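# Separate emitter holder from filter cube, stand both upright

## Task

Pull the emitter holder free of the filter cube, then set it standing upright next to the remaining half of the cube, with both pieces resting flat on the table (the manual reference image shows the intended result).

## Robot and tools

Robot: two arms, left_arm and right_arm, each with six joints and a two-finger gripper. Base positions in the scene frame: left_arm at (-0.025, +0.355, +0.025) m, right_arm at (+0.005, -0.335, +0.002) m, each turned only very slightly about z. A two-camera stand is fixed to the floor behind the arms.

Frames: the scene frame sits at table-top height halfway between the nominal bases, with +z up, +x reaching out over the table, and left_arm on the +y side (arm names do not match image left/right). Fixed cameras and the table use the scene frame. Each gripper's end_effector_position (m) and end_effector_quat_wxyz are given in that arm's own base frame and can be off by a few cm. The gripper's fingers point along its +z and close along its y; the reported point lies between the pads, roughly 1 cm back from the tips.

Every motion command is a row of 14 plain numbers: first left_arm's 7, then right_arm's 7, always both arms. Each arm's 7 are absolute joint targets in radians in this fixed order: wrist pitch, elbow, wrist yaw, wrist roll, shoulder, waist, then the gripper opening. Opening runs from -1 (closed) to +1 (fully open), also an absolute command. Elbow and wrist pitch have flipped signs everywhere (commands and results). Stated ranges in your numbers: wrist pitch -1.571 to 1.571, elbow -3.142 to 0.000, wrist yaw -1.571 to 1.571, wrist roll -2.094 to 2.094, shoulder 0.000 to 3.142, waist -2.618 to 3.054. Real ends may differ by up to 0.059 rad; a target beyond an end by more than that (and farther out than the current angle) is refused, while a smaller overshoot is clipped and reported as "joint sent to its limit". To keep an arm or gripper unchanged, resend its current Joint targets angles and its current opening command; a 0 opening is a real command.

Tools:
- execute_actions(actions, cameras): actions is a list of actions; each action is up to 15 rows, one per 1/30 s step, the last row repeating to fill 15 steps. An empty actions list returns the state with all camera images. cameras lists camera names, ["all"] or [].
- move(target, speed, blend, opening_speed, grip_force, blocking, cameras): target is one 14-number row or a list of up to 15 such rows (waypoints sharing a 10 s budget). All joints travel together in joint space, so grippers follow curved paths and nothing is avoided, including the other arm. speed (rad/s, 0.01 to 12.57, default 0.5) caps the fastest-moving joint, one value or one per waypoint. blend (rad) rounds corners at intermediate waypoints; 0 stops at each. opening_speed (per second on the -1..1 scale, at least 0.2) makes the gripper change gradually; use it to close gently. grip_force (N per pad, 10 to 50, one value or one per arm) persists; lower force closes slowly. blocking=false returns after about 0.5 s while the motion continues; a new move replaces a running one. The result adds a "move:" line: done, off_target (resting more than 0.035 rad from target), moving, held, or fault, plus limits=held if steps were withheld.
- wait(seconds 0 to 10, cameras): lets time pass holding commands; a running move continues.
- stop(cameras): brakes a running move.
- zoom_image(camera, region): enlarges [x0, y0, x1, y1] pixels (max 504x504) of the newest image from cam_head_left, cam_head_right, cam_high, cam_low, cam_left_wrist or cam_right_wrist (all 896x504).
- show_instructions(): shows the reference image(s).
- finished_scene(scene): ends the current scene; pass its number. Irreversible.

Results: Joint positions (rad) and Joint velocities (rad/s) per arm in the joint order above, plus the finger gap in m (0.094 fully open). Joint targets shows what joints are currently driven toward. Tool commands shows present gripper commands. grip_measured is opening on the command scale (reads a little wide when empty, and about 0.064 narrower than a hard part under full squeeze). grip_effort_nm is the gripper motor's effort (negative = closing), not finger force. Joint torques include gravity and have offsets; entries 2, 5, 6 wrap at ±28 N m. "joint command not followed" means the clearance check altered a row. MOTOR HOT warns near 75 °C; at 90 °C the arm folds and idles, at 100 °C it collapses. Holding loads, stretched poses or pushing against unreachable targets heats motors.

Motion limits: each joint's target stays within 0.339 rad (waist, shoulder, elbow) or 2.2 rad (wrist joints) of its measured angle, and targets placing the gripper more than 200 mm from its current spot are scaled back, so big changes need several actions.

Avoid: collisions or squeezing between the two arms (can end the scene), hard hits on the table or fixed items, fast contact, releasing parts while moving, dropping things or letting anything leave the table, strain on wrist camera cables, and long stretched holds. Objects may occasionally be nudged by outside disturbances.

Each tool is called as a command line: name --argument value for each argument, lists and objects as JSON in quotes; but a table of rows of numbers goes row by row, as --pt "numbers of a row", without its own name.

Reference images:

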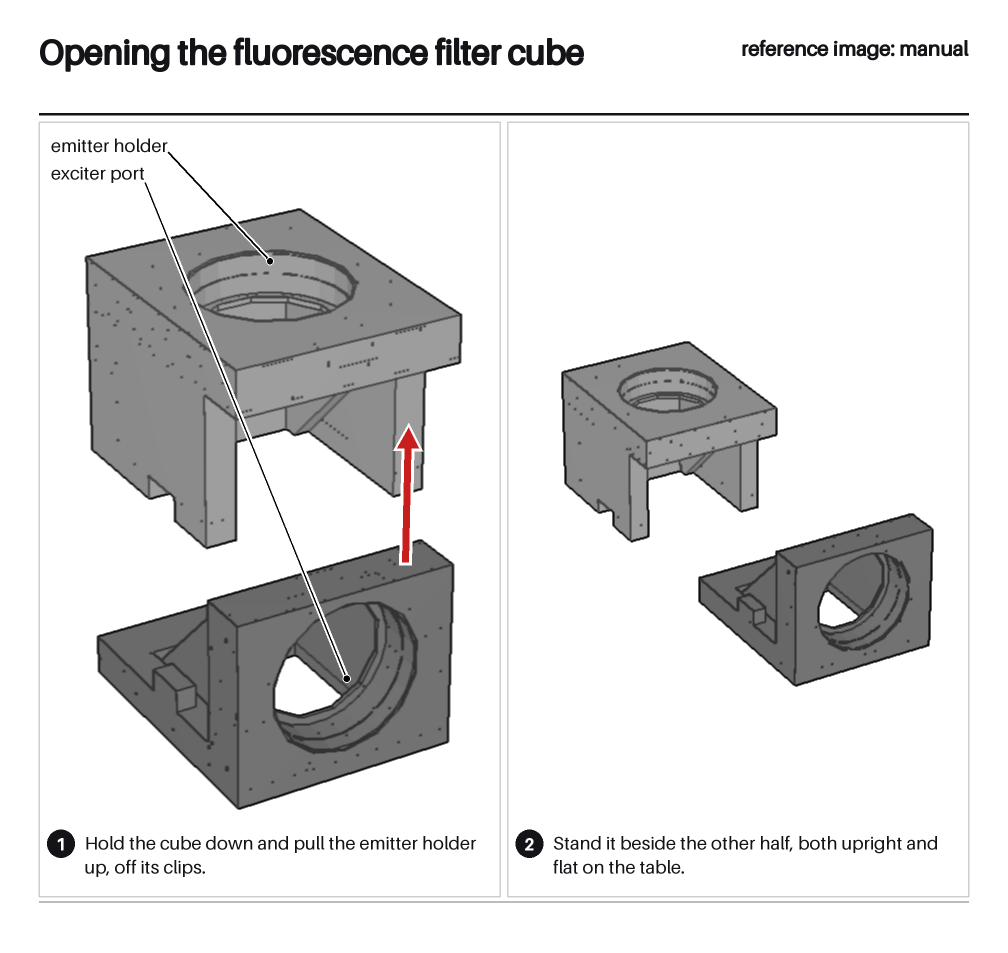

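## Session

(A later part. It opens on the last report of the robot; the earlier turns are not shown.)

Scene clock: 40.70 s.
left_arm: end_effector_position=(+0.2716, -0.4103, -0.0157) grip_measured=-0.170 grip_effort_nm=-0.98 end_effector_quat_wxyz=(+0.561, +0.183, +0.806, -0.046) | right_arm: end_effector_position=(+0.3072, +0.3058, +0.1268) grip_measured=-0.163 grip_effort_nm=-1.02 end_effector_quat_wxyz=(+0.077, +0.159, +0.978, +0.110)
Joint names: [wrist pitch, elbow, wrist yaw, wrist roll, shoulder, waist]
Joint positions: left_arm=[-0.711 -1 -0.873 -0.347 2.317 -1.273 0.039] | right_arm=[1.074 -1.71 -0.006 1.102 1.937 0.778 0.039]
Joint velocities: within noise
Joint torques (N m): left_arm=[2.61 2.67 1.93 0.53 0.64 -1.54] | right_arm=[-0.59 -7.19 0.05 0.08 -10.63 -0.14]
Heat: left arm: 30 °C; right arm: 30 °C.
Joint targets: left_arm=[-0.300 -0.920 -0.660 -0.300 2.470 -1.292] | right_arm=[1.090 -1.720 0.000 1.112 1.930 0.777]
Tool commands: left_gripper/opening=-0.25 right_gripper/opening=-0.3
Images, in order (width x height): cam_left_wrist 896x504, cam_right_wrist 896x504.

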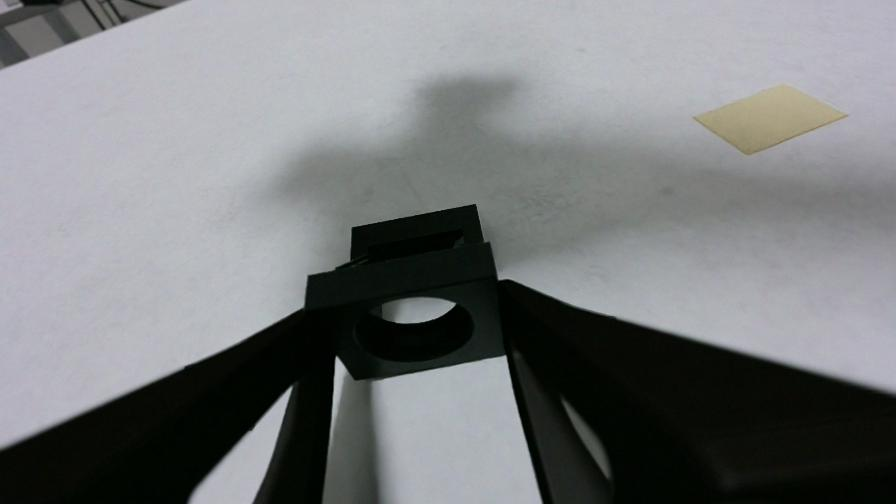

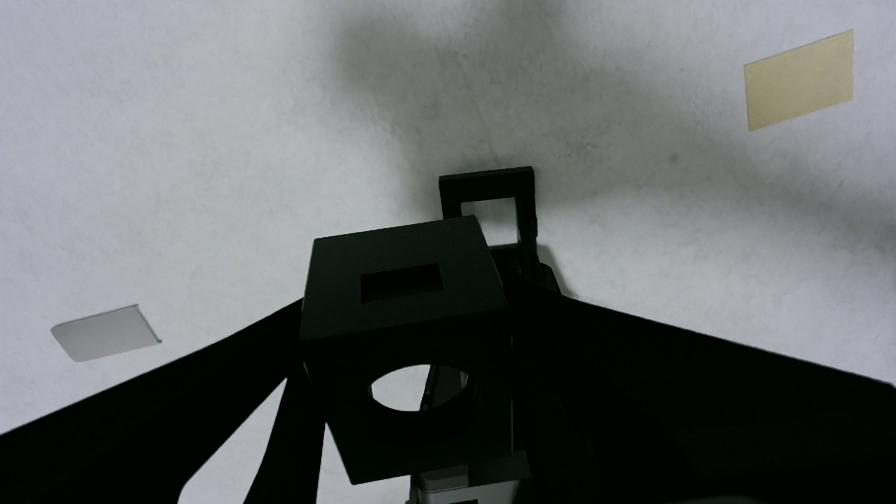

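move --target '[-0.70,-1.015,-0.85,-0.41,2.345,-1.29,-0.25,1.30,-1.80,0,1.112,2.07,0.60,-0.3]' --speed 0.2 --cameras '["all"]'

Scene clock: 47.20 s.
left_arm: end_effector_position=(+0.2745, -0.4145, -0.0055) grip_measured=-0.172 grip_effort_nm=-0.98 end_effector_quat_wxyz=(+0.573, +0.145, +0.803, -0.072) | right_arm: end_effector_position=(+0.3281, +0.2297, +0.0906) grip_measured=-0.162 grip_effort_nm=-1.02 end_effector_quat_wxyz=(+0.005, +0.246, +0.969, +0.010)
Joint names: [wrist pitch, elbow, wrist yaw, wrist roll, shoulder, waist]
Joint positions: left_arm=[-0.749 -1.01 -0.893 -0.398 2.317 -1.274 0.039] | right_arm=[1.264 -1.772 -0.006 1.102 2.056 0.606 0.039]
Joint torques (N m): left_arm=[-1.2 -3.86 0.15 -0.17 -8.09 -1.14] | right_arm=[0.04 -8.61 0.06 0.09 -9.44 -0.51]
Heat: left arm: 30 °C; right arm: 30 °C.
Joint targets: left_arm=[-0.700 -1.015 -0.850 -0.410 2.345 -1.290] | right_arm=[1.300 -1.800 0.000 1.112 2.070 0.600]
move: off_target (left_arm, right_arm); left_arm: the wrist pitch is farthest, 0.049 rad from its target; right_arm: the wrist pitch is farthest, 0.036 rad from its target

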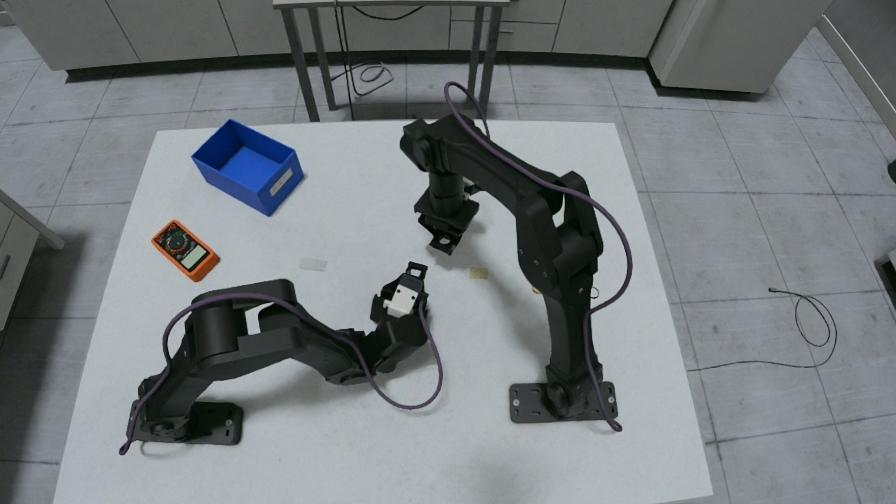

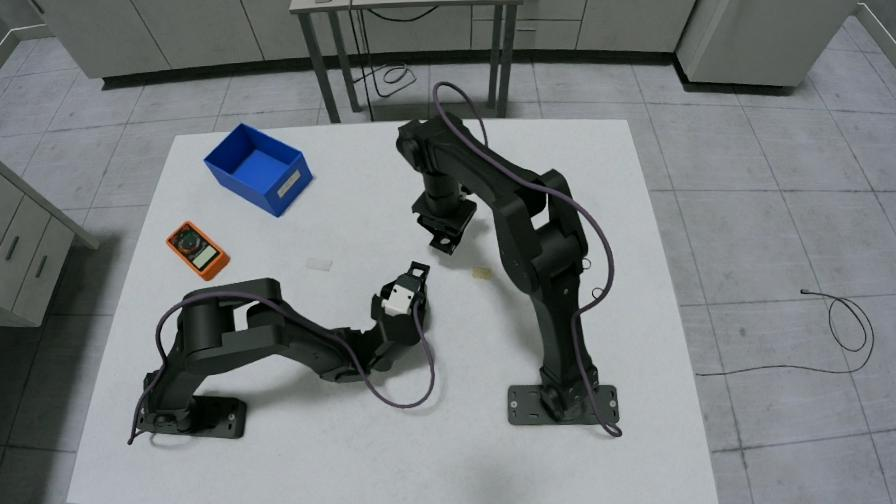

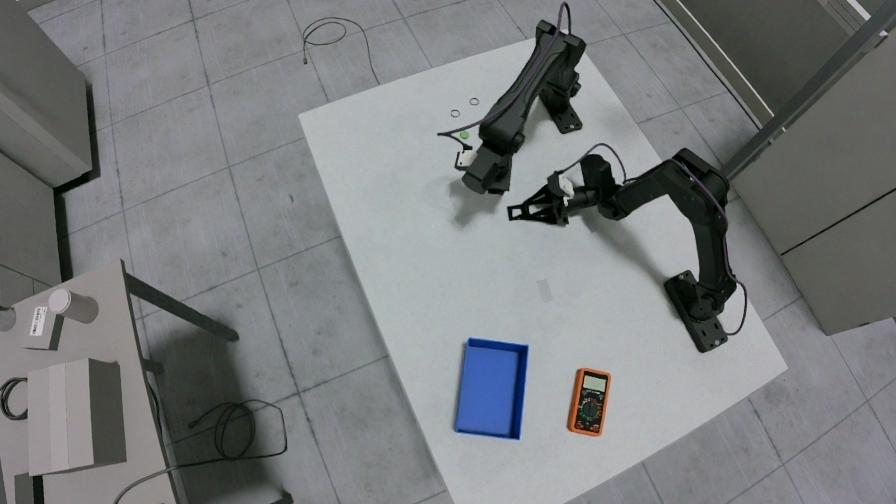

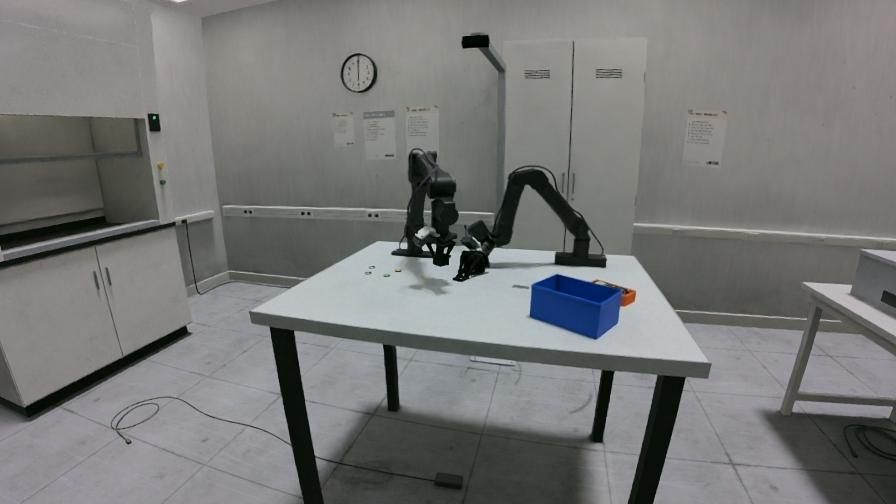

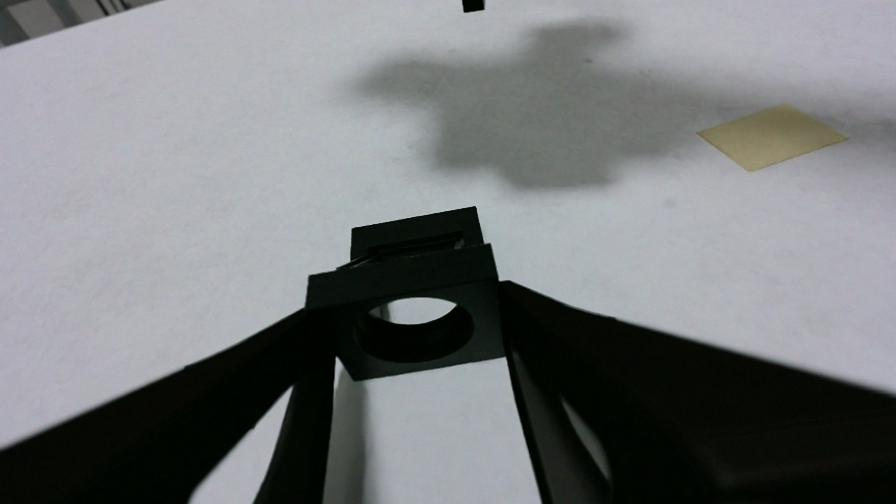

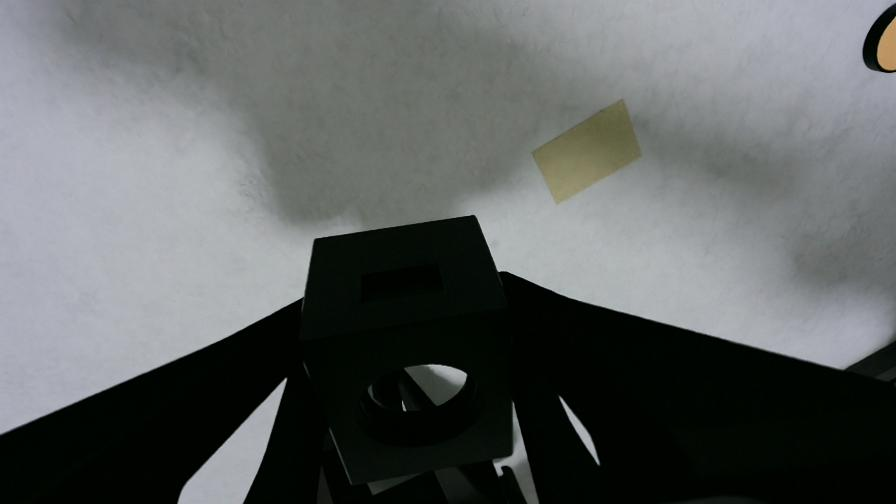

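move --target '[-0.70,-1.015,-0.85,-0.41,2.345,-1.276,0.1,1.30,-1.80,0,1.112,2.07,0.53,-0.3]' --speed 0.2 --opening_speed 0.5 --cameras '["cam_low","cam_head_left","cam_left_wrist","cam_right_wrist"]'

zoom_image --camera "cam_low" --region '[390, 210, 530, 300]'

zoom_image --camera "cam_head_left" --region '[370, 180, 510, 330]'

Scene clock: 49.50 s.
left_arm: end_effector_position=(+0.2731, -0.4164, -0.0077) grip_measured=+0.098 grip_effort_nm=0.15 end_effector_quat_wxyz=(+0.568, +0.147, +0.806, -0.078) | right_arm: end_effector_position=(+0.3440, +0.2051, +0.0906) grip_measured=-0.162 grip_effort_nm=-1.02 end_effector_quat_wxyz=(+0.005, +0.281, +0.960, +0.010)
Joint names: [wrist pitch, elbow, wrist yaw, wrist roll, shoulder, waist]
Joint positions: left_arm=[-0.744 -1.01 -0.876 -0.408 2.317 -1.274 0.052] | right_arm=[1.265 -1.772 -0.006 1.102 2.056 0.532 0.039]
Joint torques (N m): left_arm=[-1.26 -3.81 -0.02 -0.09 -8.14 -0.02] | right_arm=[0.02 -8.64 0.06 0.09 -9.43 -0.27]
Heat: left arm: 30 °C; right arm: 30 °C.
Joint targets: left_arm=[-0.700 -1.015 -0.850 -0.410 2.345 -1.276] | right_arm=[1.300 -1.800 0.000 1.112 2.070 0.530]
move: off_target (left_arm); left_arm: the wrist pitch is farthest, 0.044 rad from its target
Images, in order (width x height): cam_head_left 896x504, cam_low 896x504, cam_left_wrist 896x504, cam_right_wrist 896x504.

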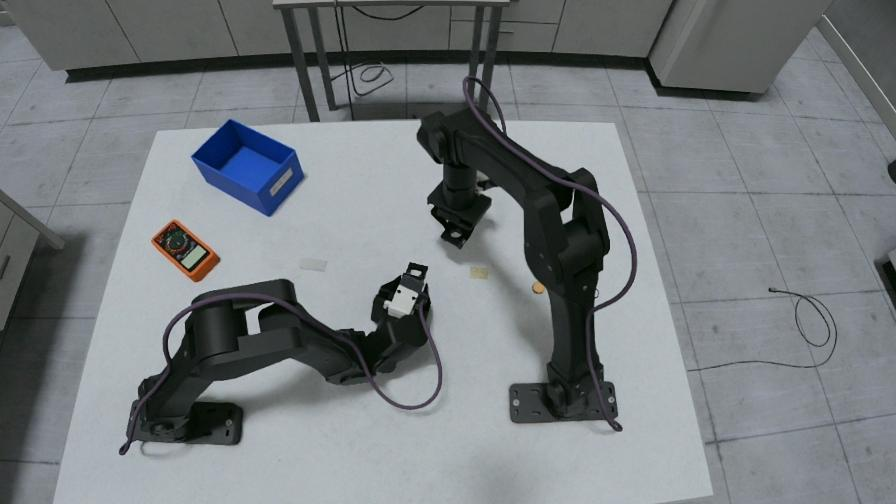

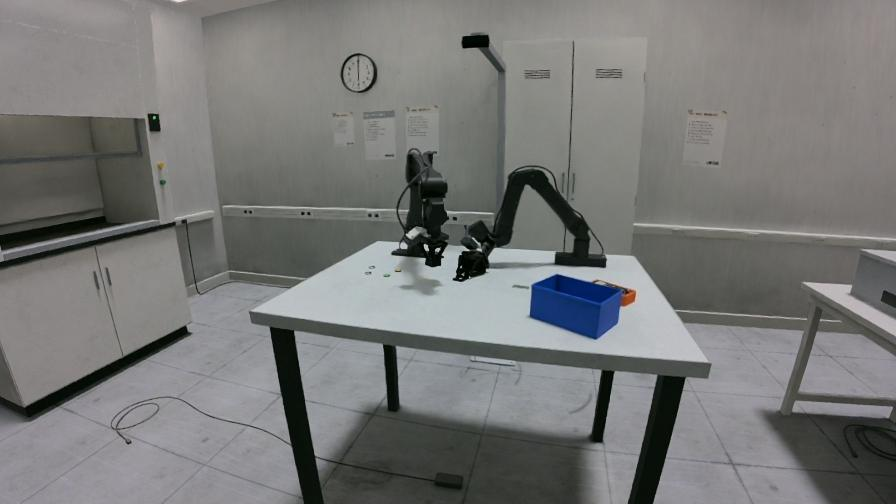

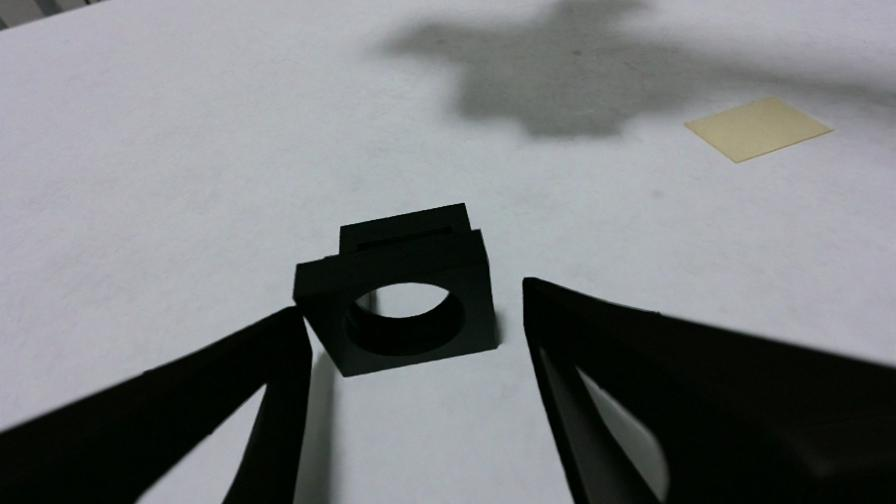

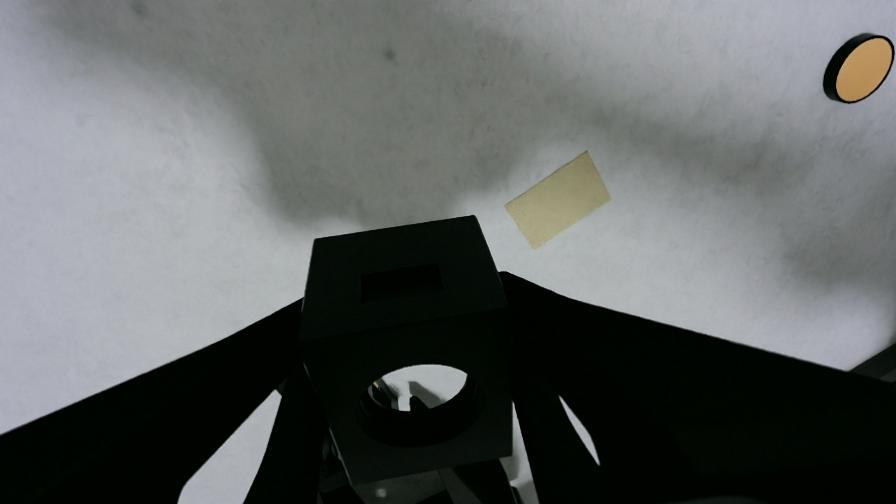

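Scaled by 3.600 from the camera's 896x504 image, which has a finer 1280x720 frame.

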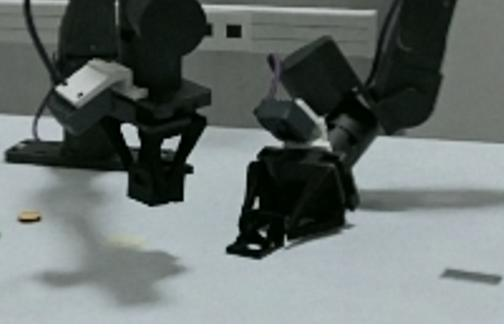

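Scaled by 3.360 from the camera's 896x504 image, which has a finer 1280x720 frame.

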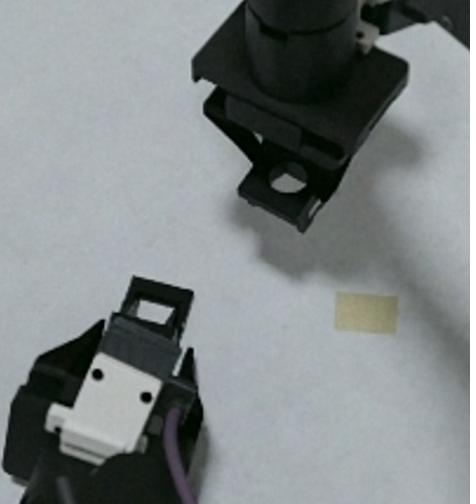

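move --pt "-0.72 -0.93 -0.88 -0.45 2.22 -1.32 0.6 1.30 -1.80 0 1.112 2.07 0.53 -0.3" --pt "-0.576 -0.735 -0.962 -0.50 1.9 -1.42 0.6 1.15 -1.66 0 1.112 2.11 0.53 -0.3" --speed 0.4 --blend 0.05 --cameras '["cam_left_wrist","cam_head_left"]'

zoom_image --camera "cam_head_left" --region '[370, 180, 510, 330]'

Scene clock: 51.70 s.
left_arm: end_effector_position=(+0.2094, -0.3784, +0.0646) grip_measured=+0.598 grip_effort_nm=0.14 end_effector_quat_wxyz=(+0.572, +0.157, +0.798, -0.107) | right_arm: end_effector_position=(+0.3448, +0.2056, +0.0486) grip_measured=-0.162 grip_effort_nm=-1.02 end_effector_quat_wxyz=(-0.001, +0.281, +0.960, +0.004)
Joint names: [wrist pitch, elbow, wrist yaw, wrist roll, shoulder, waist]
Joint positions: left_arm=[-0.592 -0.747 -0.95 -0.488 1.928 -1.414 0.075] | right_arm=[1.136 -1.668 -0.006 1.102 2.098 0.532 0.039]
Joint torques (N m): left_arm=[-1.5 -3 -0.42 -0.18 -9.76 -0.44] | right_arm=[-0.15 -5.07 0.06 0.08 -9.84 -0.23]
Heat: left arm: 30 °C; right arm: 30 °C.
Joint targets: left_arm=[-0.576 -0.735 -0.962 -0.500 1.900 -1.420] | right_arm=[1.150 -1.660 0.000 1.112 2.110 0.530]
move: done
Images, in order (width x height): cam_head_left 896x504, cam_left_wrist 896x504.

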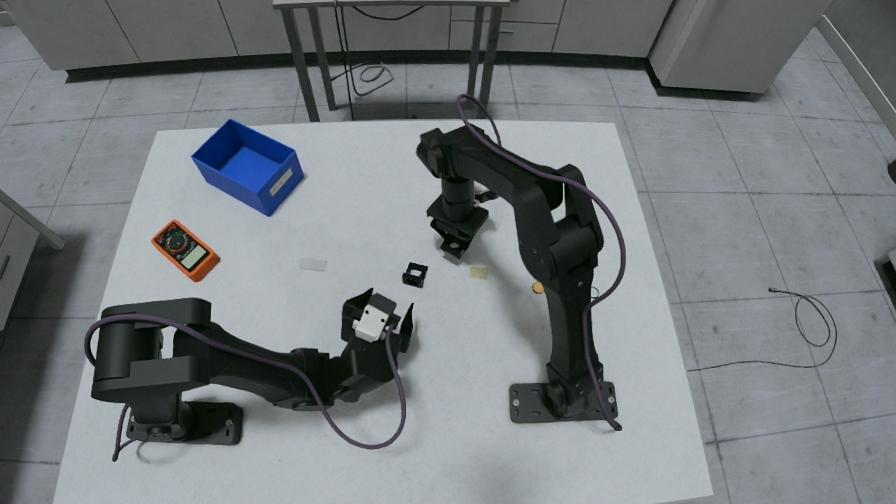

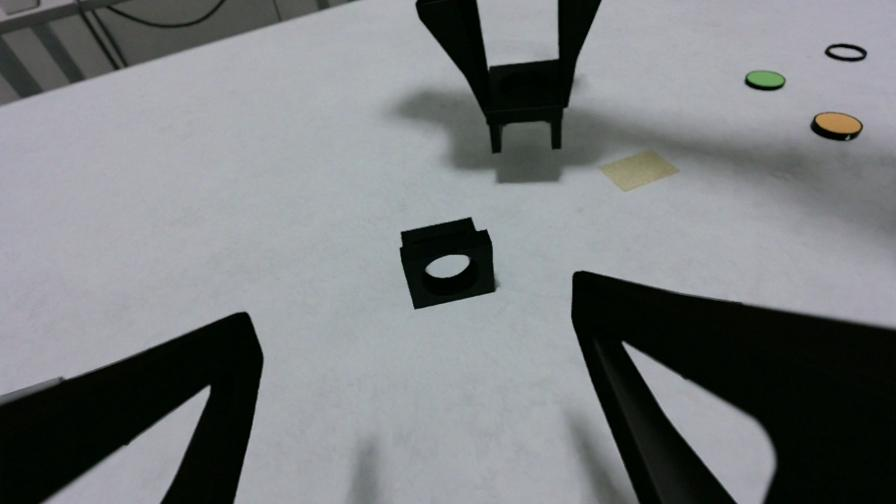

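Scaled by 3.360 from the camera's 896x504 image, which has a finer 1280x720 frame.

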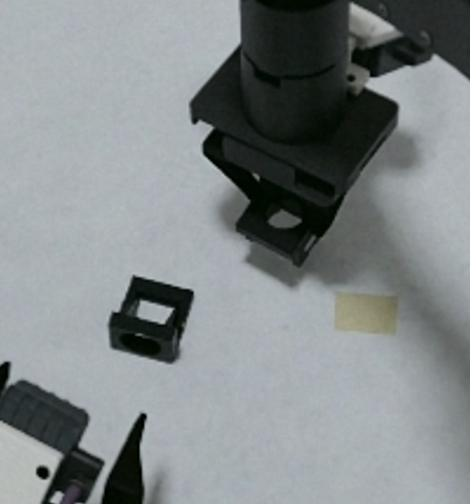

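move --target '[-0.576,-0.735,-0.962,-0.50,1.92,-1.415,0.6,1.118,-1.625,0,1.112,2.122,0.532,-0.3]' --speed 0.12 --cameras '["cam_left_wrist"]'

zoom_image --camera "cam_left_wrist" --region '[420, 20, 640, 200]'

Scene clock: 53.13 s.
left_arm: end_effector_position=(+0.2094, -0.3783, +0.0645) grip_measured=+0.598 grip_effort_nm=0.13 end_effector_quat_wxyz=(+0.572, +0.157, +0.798, -0.107) | right_arm: end_effector_position=(+0.3419, +0.2038, +0.0363) grip_measured=-0.162 grip_effort_nm=-1.02 end_effector_quat_wxyz=(-0.005, +0.281, +0.960, -0.001)
Joint names: [wrist pitch, elbow, wrist yaw, wrist roll, shoulder, waist]
Joint positions: left_arm=[-0.592 -0.747 -0.95 -0.488 1.928 -1.414 0.075] | right_arm=[1.105 -1.633 -0.006 1.102 2.108 0.532 0.039]
Joint torques (N m): left_arm=[-1.49 -3.08 -0.4 -0.16 -8.24 -0.05] | right_arm=[-0.17 -4.92 0.07 0.09 -9.76 -0.06]
Heat: left arm: 30 °C; right arm: 29 °C.
Joint targets: left_arm=[-0.576 -0.735 -0.962 -0.500 1.920 -1.415] | right_arm=[1.118 -1.625 0.000 1.112 2.122 0.532]
move: done
Images, in order (width x height): cam_left_wrist 896x504.

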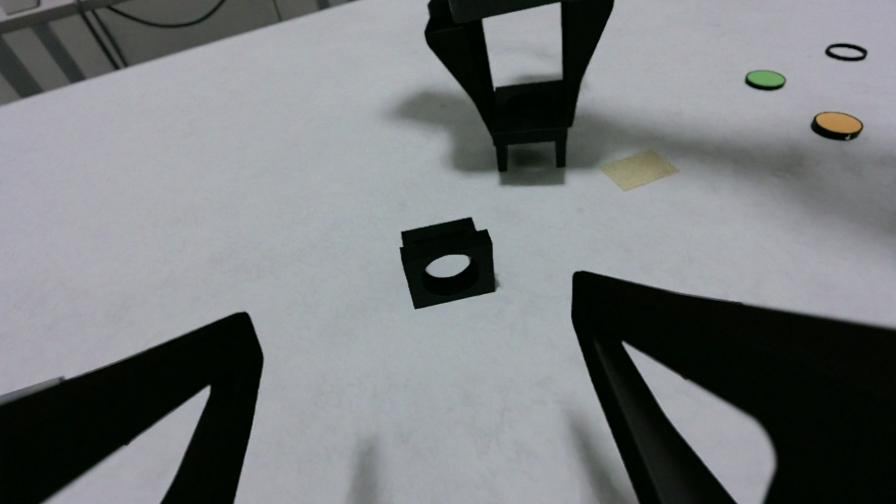

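Scaled by 2.291 from the camera's 896x504 image, which has a finer 1280x720 frame.

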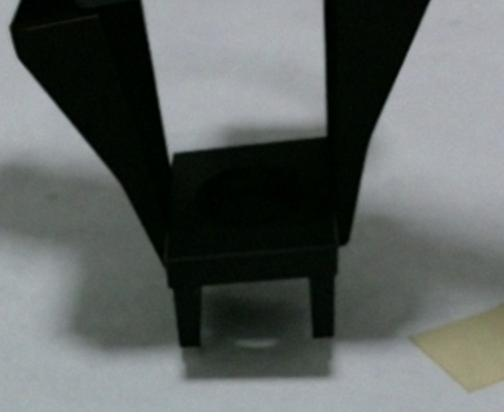

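move --pt "-0.576 -0.735 -0.962 -0.50 1.92 -1.415 0.6 1.101 -1.612 0 1.112 2.128 0.532 -0.3" --speed 0.06

move --pt "-0.576 -0.735 -0.962 -0.50 1.92 -1.415 0.6 1.084 -1.599 0 1.112 2.134 0.532 -0.3" --speed 0.06 --cameras '["cam_left_wrist"]'

zoom_image --camera "cam_left_wrist" --region '[420, 20, 640, 200]'

Scene clock: 54.47 s.
left_arm: end_effector_position=(+0.2094, -0.3783, +0.0645) grip_measured=+0.598 grip_effort_nm=0.13 end_effector_quat_wxyz=(+0.572, +0.157, +0.798, -0.107) | right_arm: end_effector_position=(+0.3419, +0.2039, +0.0315) grip_measured=-0.162 grip_effort_nm=-1.02 end_effector_quat_wxyz=(-0.005, +0.281, +0.960, -0.001)
Joint names: [wrist pitch, elbow, wrist yaw, wrist roll, shoulder, waist]
Joint positions: left_arm=[-0.592 -0.747 -0.95 -0.488 1.928 -1.414 0.075] | right_arm=[1.088 -1.621 -0.006 1.102 2.113 0.532 0.039]
Joint torques (N m): left_arm=[-1.47 -3.06 -0.4 -0.17 -8.23 0.01] | right_arm=[-0.09 -4.81 0.05 0.08 -9.59 -0.08]
Heat: left arm: 30 °C; right arm: 29 °C.
Joint targets: left_arm=[-0.576 -0.735 -0.962 -0.500 1.920 -1.415] | right_arm=[1.101 -1.612 0.000 1.112 2.128 0.532]
move: done

Scene clock: 55.17 s.
left_arm: end_effector_position=(+0.2094, -0.3783, +0.0645) grip_measured=+0.598 grip_effort_nm=0.13 end_effector_quat_wxyz=(+0.572, +0.157, +0.798, -0.107) | right_arm: end_effector_position=(+0.3424, +0.2047, +0.0307) grip_measured=-0.162 grip_effort_nm=-1.02 end_effector_quat_wxyz=(-0.005, +0.281, +0.960, +0.001)
Joint names: [wrist pitch, elbow, wrist yaw, wrist roll, shoulder, waist]
Joint positions: left_arm=[-0.592 -0.747 -0.95 -0.488 1.928 -1.414 0.075] | right_arm=[1.08 -1.618 -0.009 1.102 2.113 0.532 0.039]
Joint torques (N m): left_arm=[-1.49 -3.06 -0.39 -0.16 -8.27 -0.06] | right_arm=[-0.23 -3.9 0.1 0.09 -9.1 -0.08]
Heat: left arm: 30 °C; right arm: 29 °C.
Joint targets: left_arm=[-0.576 -0.735 -0.962 -0.500 1.920 -1.415] | right_arm=[1.084 -1.599 0.000 1.112 2.134 0.532]
move: done
Images, in order (width x height): cam_left_wrist 896x504.

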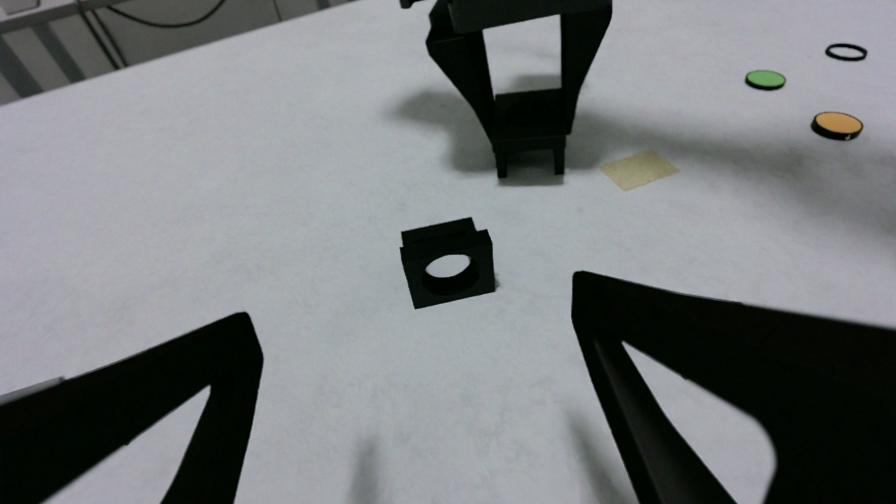

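Scaled by 2.291 from the camera's 896x504 image, which has a finer 1280x720 frame.

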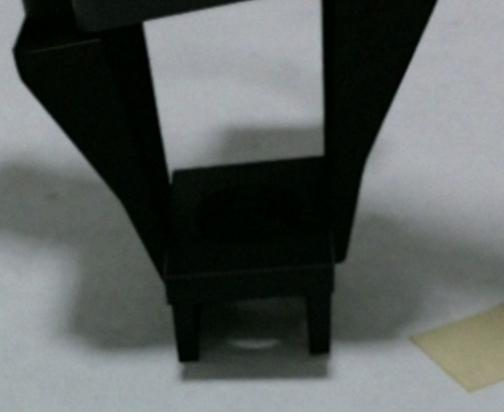

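move --pt "-0.576 -0.735 -0.962 -0.50 1.92 -1.415 0.6 1.045 -1.586 0 1.112 2.138 0.532 -0.3" --speed 0.08 --cameras '["cam_left_wrist"]'

zoom_image --camera "cam_left_wrist" --region '[450, 70, 610, 200]'

Scene clock: 56.60 s.
left_arm: end_effector_position=(+0.2094, -0.3783, +0.0645) grip_measured=+0.598 grip_effort_nm=0.14 end_effector_quat_wxyz=(+0.572, +0.157, +0.798, -0.107) | right_arm: end_effector_position=(+0.3425, +0.2047, +0.0299) grip_measured=-0.162 grip_effort_nm=-1.02 end_effector_quat_wxyz=(-0.004, +0.281, +0.960, +0.002)
Joint names: [wrist pitch, elbow, wrist yaw, wrist roll, shoulder, waist]
Joint positions: left_arm=[-0.592 -0.747 -0.95 -0.488 1.928 -1.414 0.075] | right_arm=[1.076 -1.614 -0.009 1.102 2.113 0.532 0.039]
Joint torques (N m): left_arm=[-1.49 -3.04 -0.4 -0.16 -8.28 -0.06] | right_arm=[-0.57 -3.03 0.09 0.09 -8.76 -0.05]
Heat: left arm: 30 °C; right arm: 30 °C.
Joint targets: left_arm=[-0.576 -0.735 -0.962 -0.500 1.920 -1.415] | right_arm=[1.045 -1.586 0.000 1.112 2.138 0.532]
move: done
Images, in order (width x height): cam_left_wrist 896x504.

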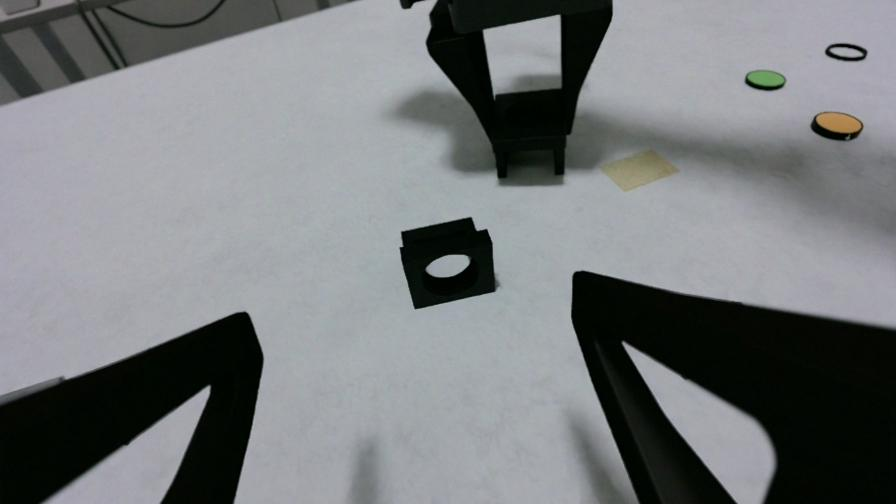

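Scaled by 3.150 from the camera's 896x504 image, which has a finer 1280x720 frame.

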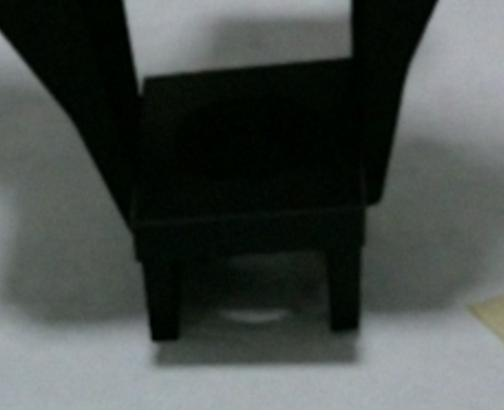

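move --pt "-0.576 -0.735 -0.962 -0.50 1.92 -1.415 0.6 1.086 -1.602 0.0 1.112 2.130 0.532 -0.3" --pt "-0.576 -0.735 -0.962 -0.50 1.92 -1.415 0.6 1.086 -1.602 0.0 1.112 2.130 0.532 0.15" --speed 0.1 --opening_speed 0.3 --cameras '["cam_left_wrist"]'

zoom_image --camera "cam_left_wrist" --region '[450, 70, 610, 200]'

Scene clock: 59.43 s.
left_arm: end_effector_position=(+0.2094, -0.3783, +0.0645) grip_measured=+0.598 grip_effort_nm=0.14 end_effector_quat_wxyz=(+0.572, +0.157, +0.798, -0.107) | right_arm: end_effector_position=(+0.3426, +0.2047, +0.0296) grip_measured=+0.147 grip_effort_nm=0.15 end_effector_quat_wxyz=(-0.004, +0.281, +0.960, +0.002)
Joint names: [wrist pitch, elbow, wrist yaw, wrist roll, shoulder, waist]
Joint positions: left_arm=[-0.592 -0.747 -0.95 -0.488 1.928 -1.414 0.075] | right_arm=[1.075 -1.614 -0.008 1.102 2.113 0.532 0.054]
Joint torques (N m): left_arm=[-1.48 -3.03 -0.41 -0.16 -8.24 -0.03] | right_arm=[-0.15 -4.48 0.09 0.08 -9.5 -0.08]
Heat: left arm: 30 °C; right arm: 30 °C.
Joint targets: left_arm=[-0.576 -0.735 -0.962 -0.500 1.920 -1.415] | right_arm=[1.086 -1.602 0.000 1.112 2.130 0.532]
move: done
Images, in order (width x height): cam_left_wrist 896x504.

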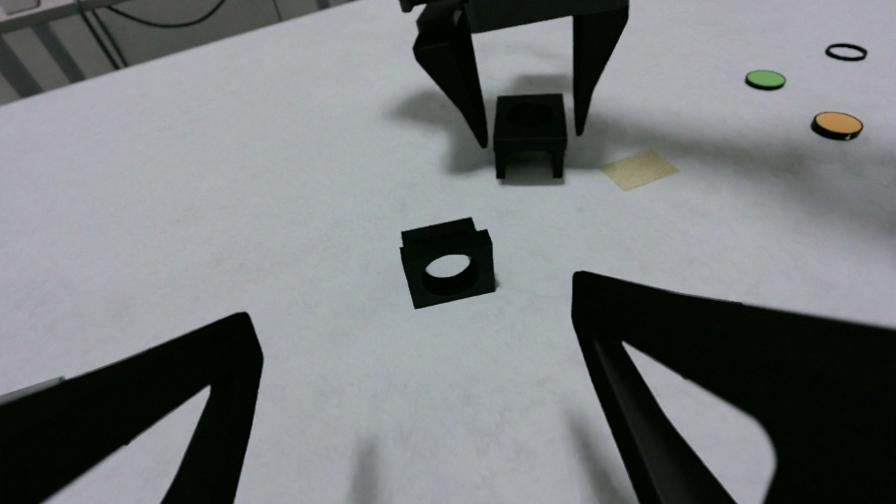

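Scaled by 3.150 from the camera's 896x504 image, which has a finer 1280x720 frame.

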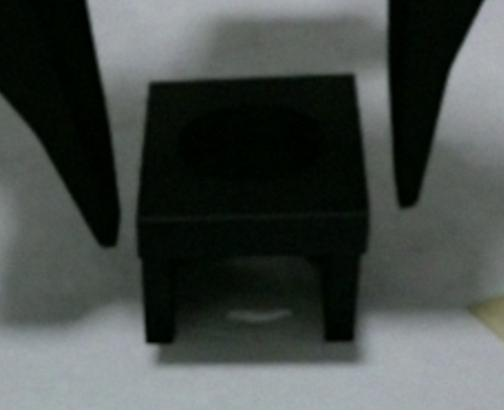

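Standing free. Open a little more and lift.

move --pt "-0.576 -0.735 -0.962 -0.50 1.92 -1.415 0.6 1.086 -1.602 0.0 1.112 2.130 0.532 0.4" --pt "-0.576 -0.735 -0.962 -0.50 1.92 -1.415 0.6 1.18 -1.72 0 1.112 2.09 0.532 0.4" --pt "-0.576 -0.735 -0.962 -0.50 1.92 -1.415 0.6 1.305 -1.84 0 1.112 2.05 0.532 0.4" --speed 0.35 --blend '[0,0.05,0]' --opening_speed 0.8 --cameras '["cam_left_wrist","cam_head_left"]'

zoom_image --camera "cam_left_wrist" --region '[370, 50, 630, 320]'

Scene clock: 61.73 s.
left_arm: end_effector_position=(+0.2094, -0.3783, +0.0645) grip_measured=+0.598 grip_effort_nm=0.14 end_effector_quat_wxyz=(+0.572, +0.157, +0.798, -0.107) | right_arm: end_effector_position=(+0.3524, +0.2104, +0.0935) grip_measured=+0.397 grip_effort_nm=0.15 end_effector_quat_wxyz=(+0.010, +0.281, +0.959, +0.017)
Joint names: [wrist pitch, elbow, wrist yaw, wrist roll, shoulder, waist]
Joint positions: left_arm=[-0.592 -0.747 -0.95 -0.488 1.928 -1.414 0.075] | right_arm=[1.272 -1.82 -0.008 1.102 2.081 0.532 0.066]
Joint torques (N m): left_arm=[-1.51 -3.07 -0.41 -0.15 -8.25 0.01] | right_arm=[-0.01 -7.84 0.08 0.07 -13.42 -0.09]
Heat: left arm: 30 °C; right arm: 30 °C.
Joint targets: left_arm=[-0.576 -0.735 -0.962 -0.500 1.920 -1.415] | right_arm=[1.305 -1.840 0.000 1.112 2.050 0.532]
move: done
Images, in order (width x height): cam_head_left 896x504, cam_left_wrist 896x504.

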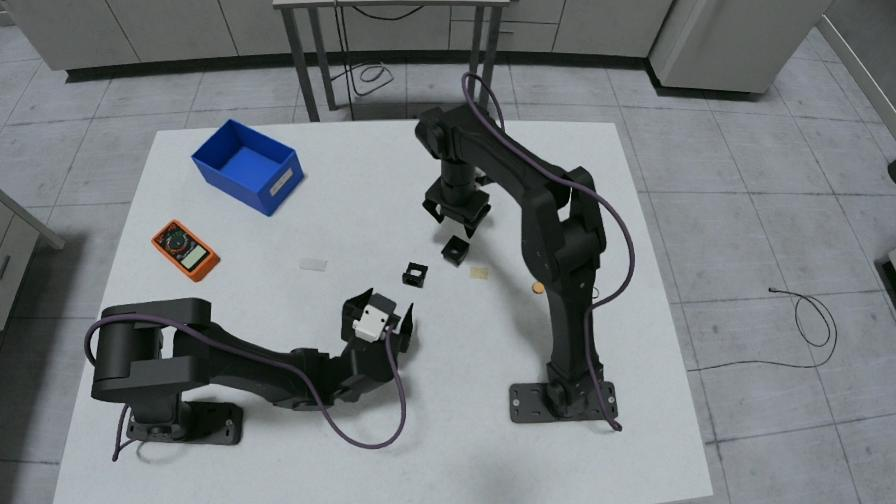

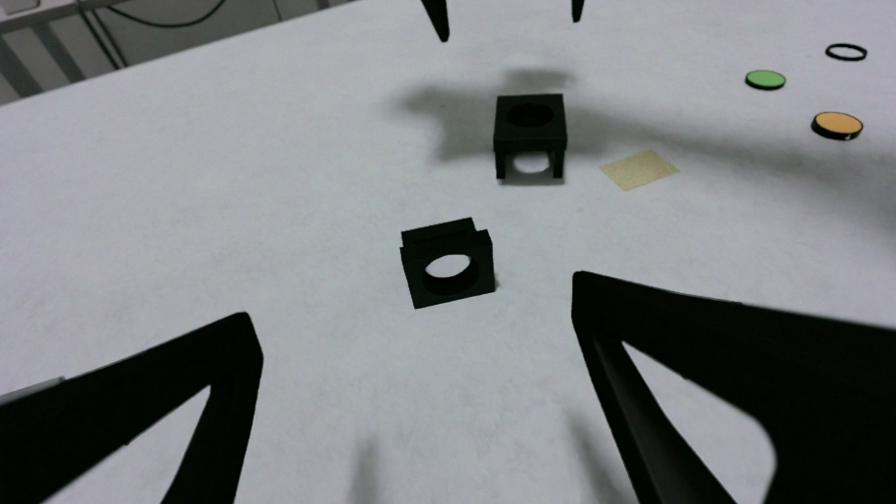

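Scaled by 1.867 from the camera's 896x504 image, which has a finer 1280x720 frame.

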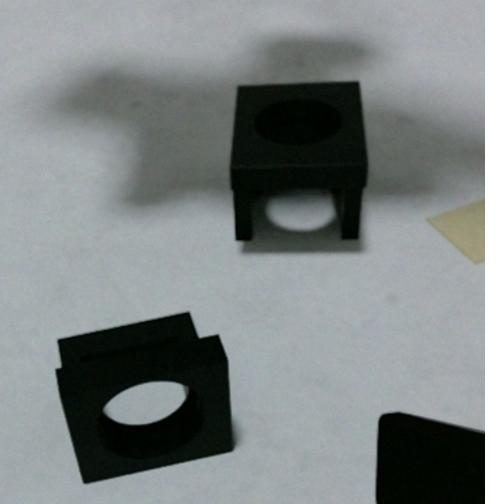

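Both stand upright.

finished_scene --scene 2

The scene is finished: the task was done.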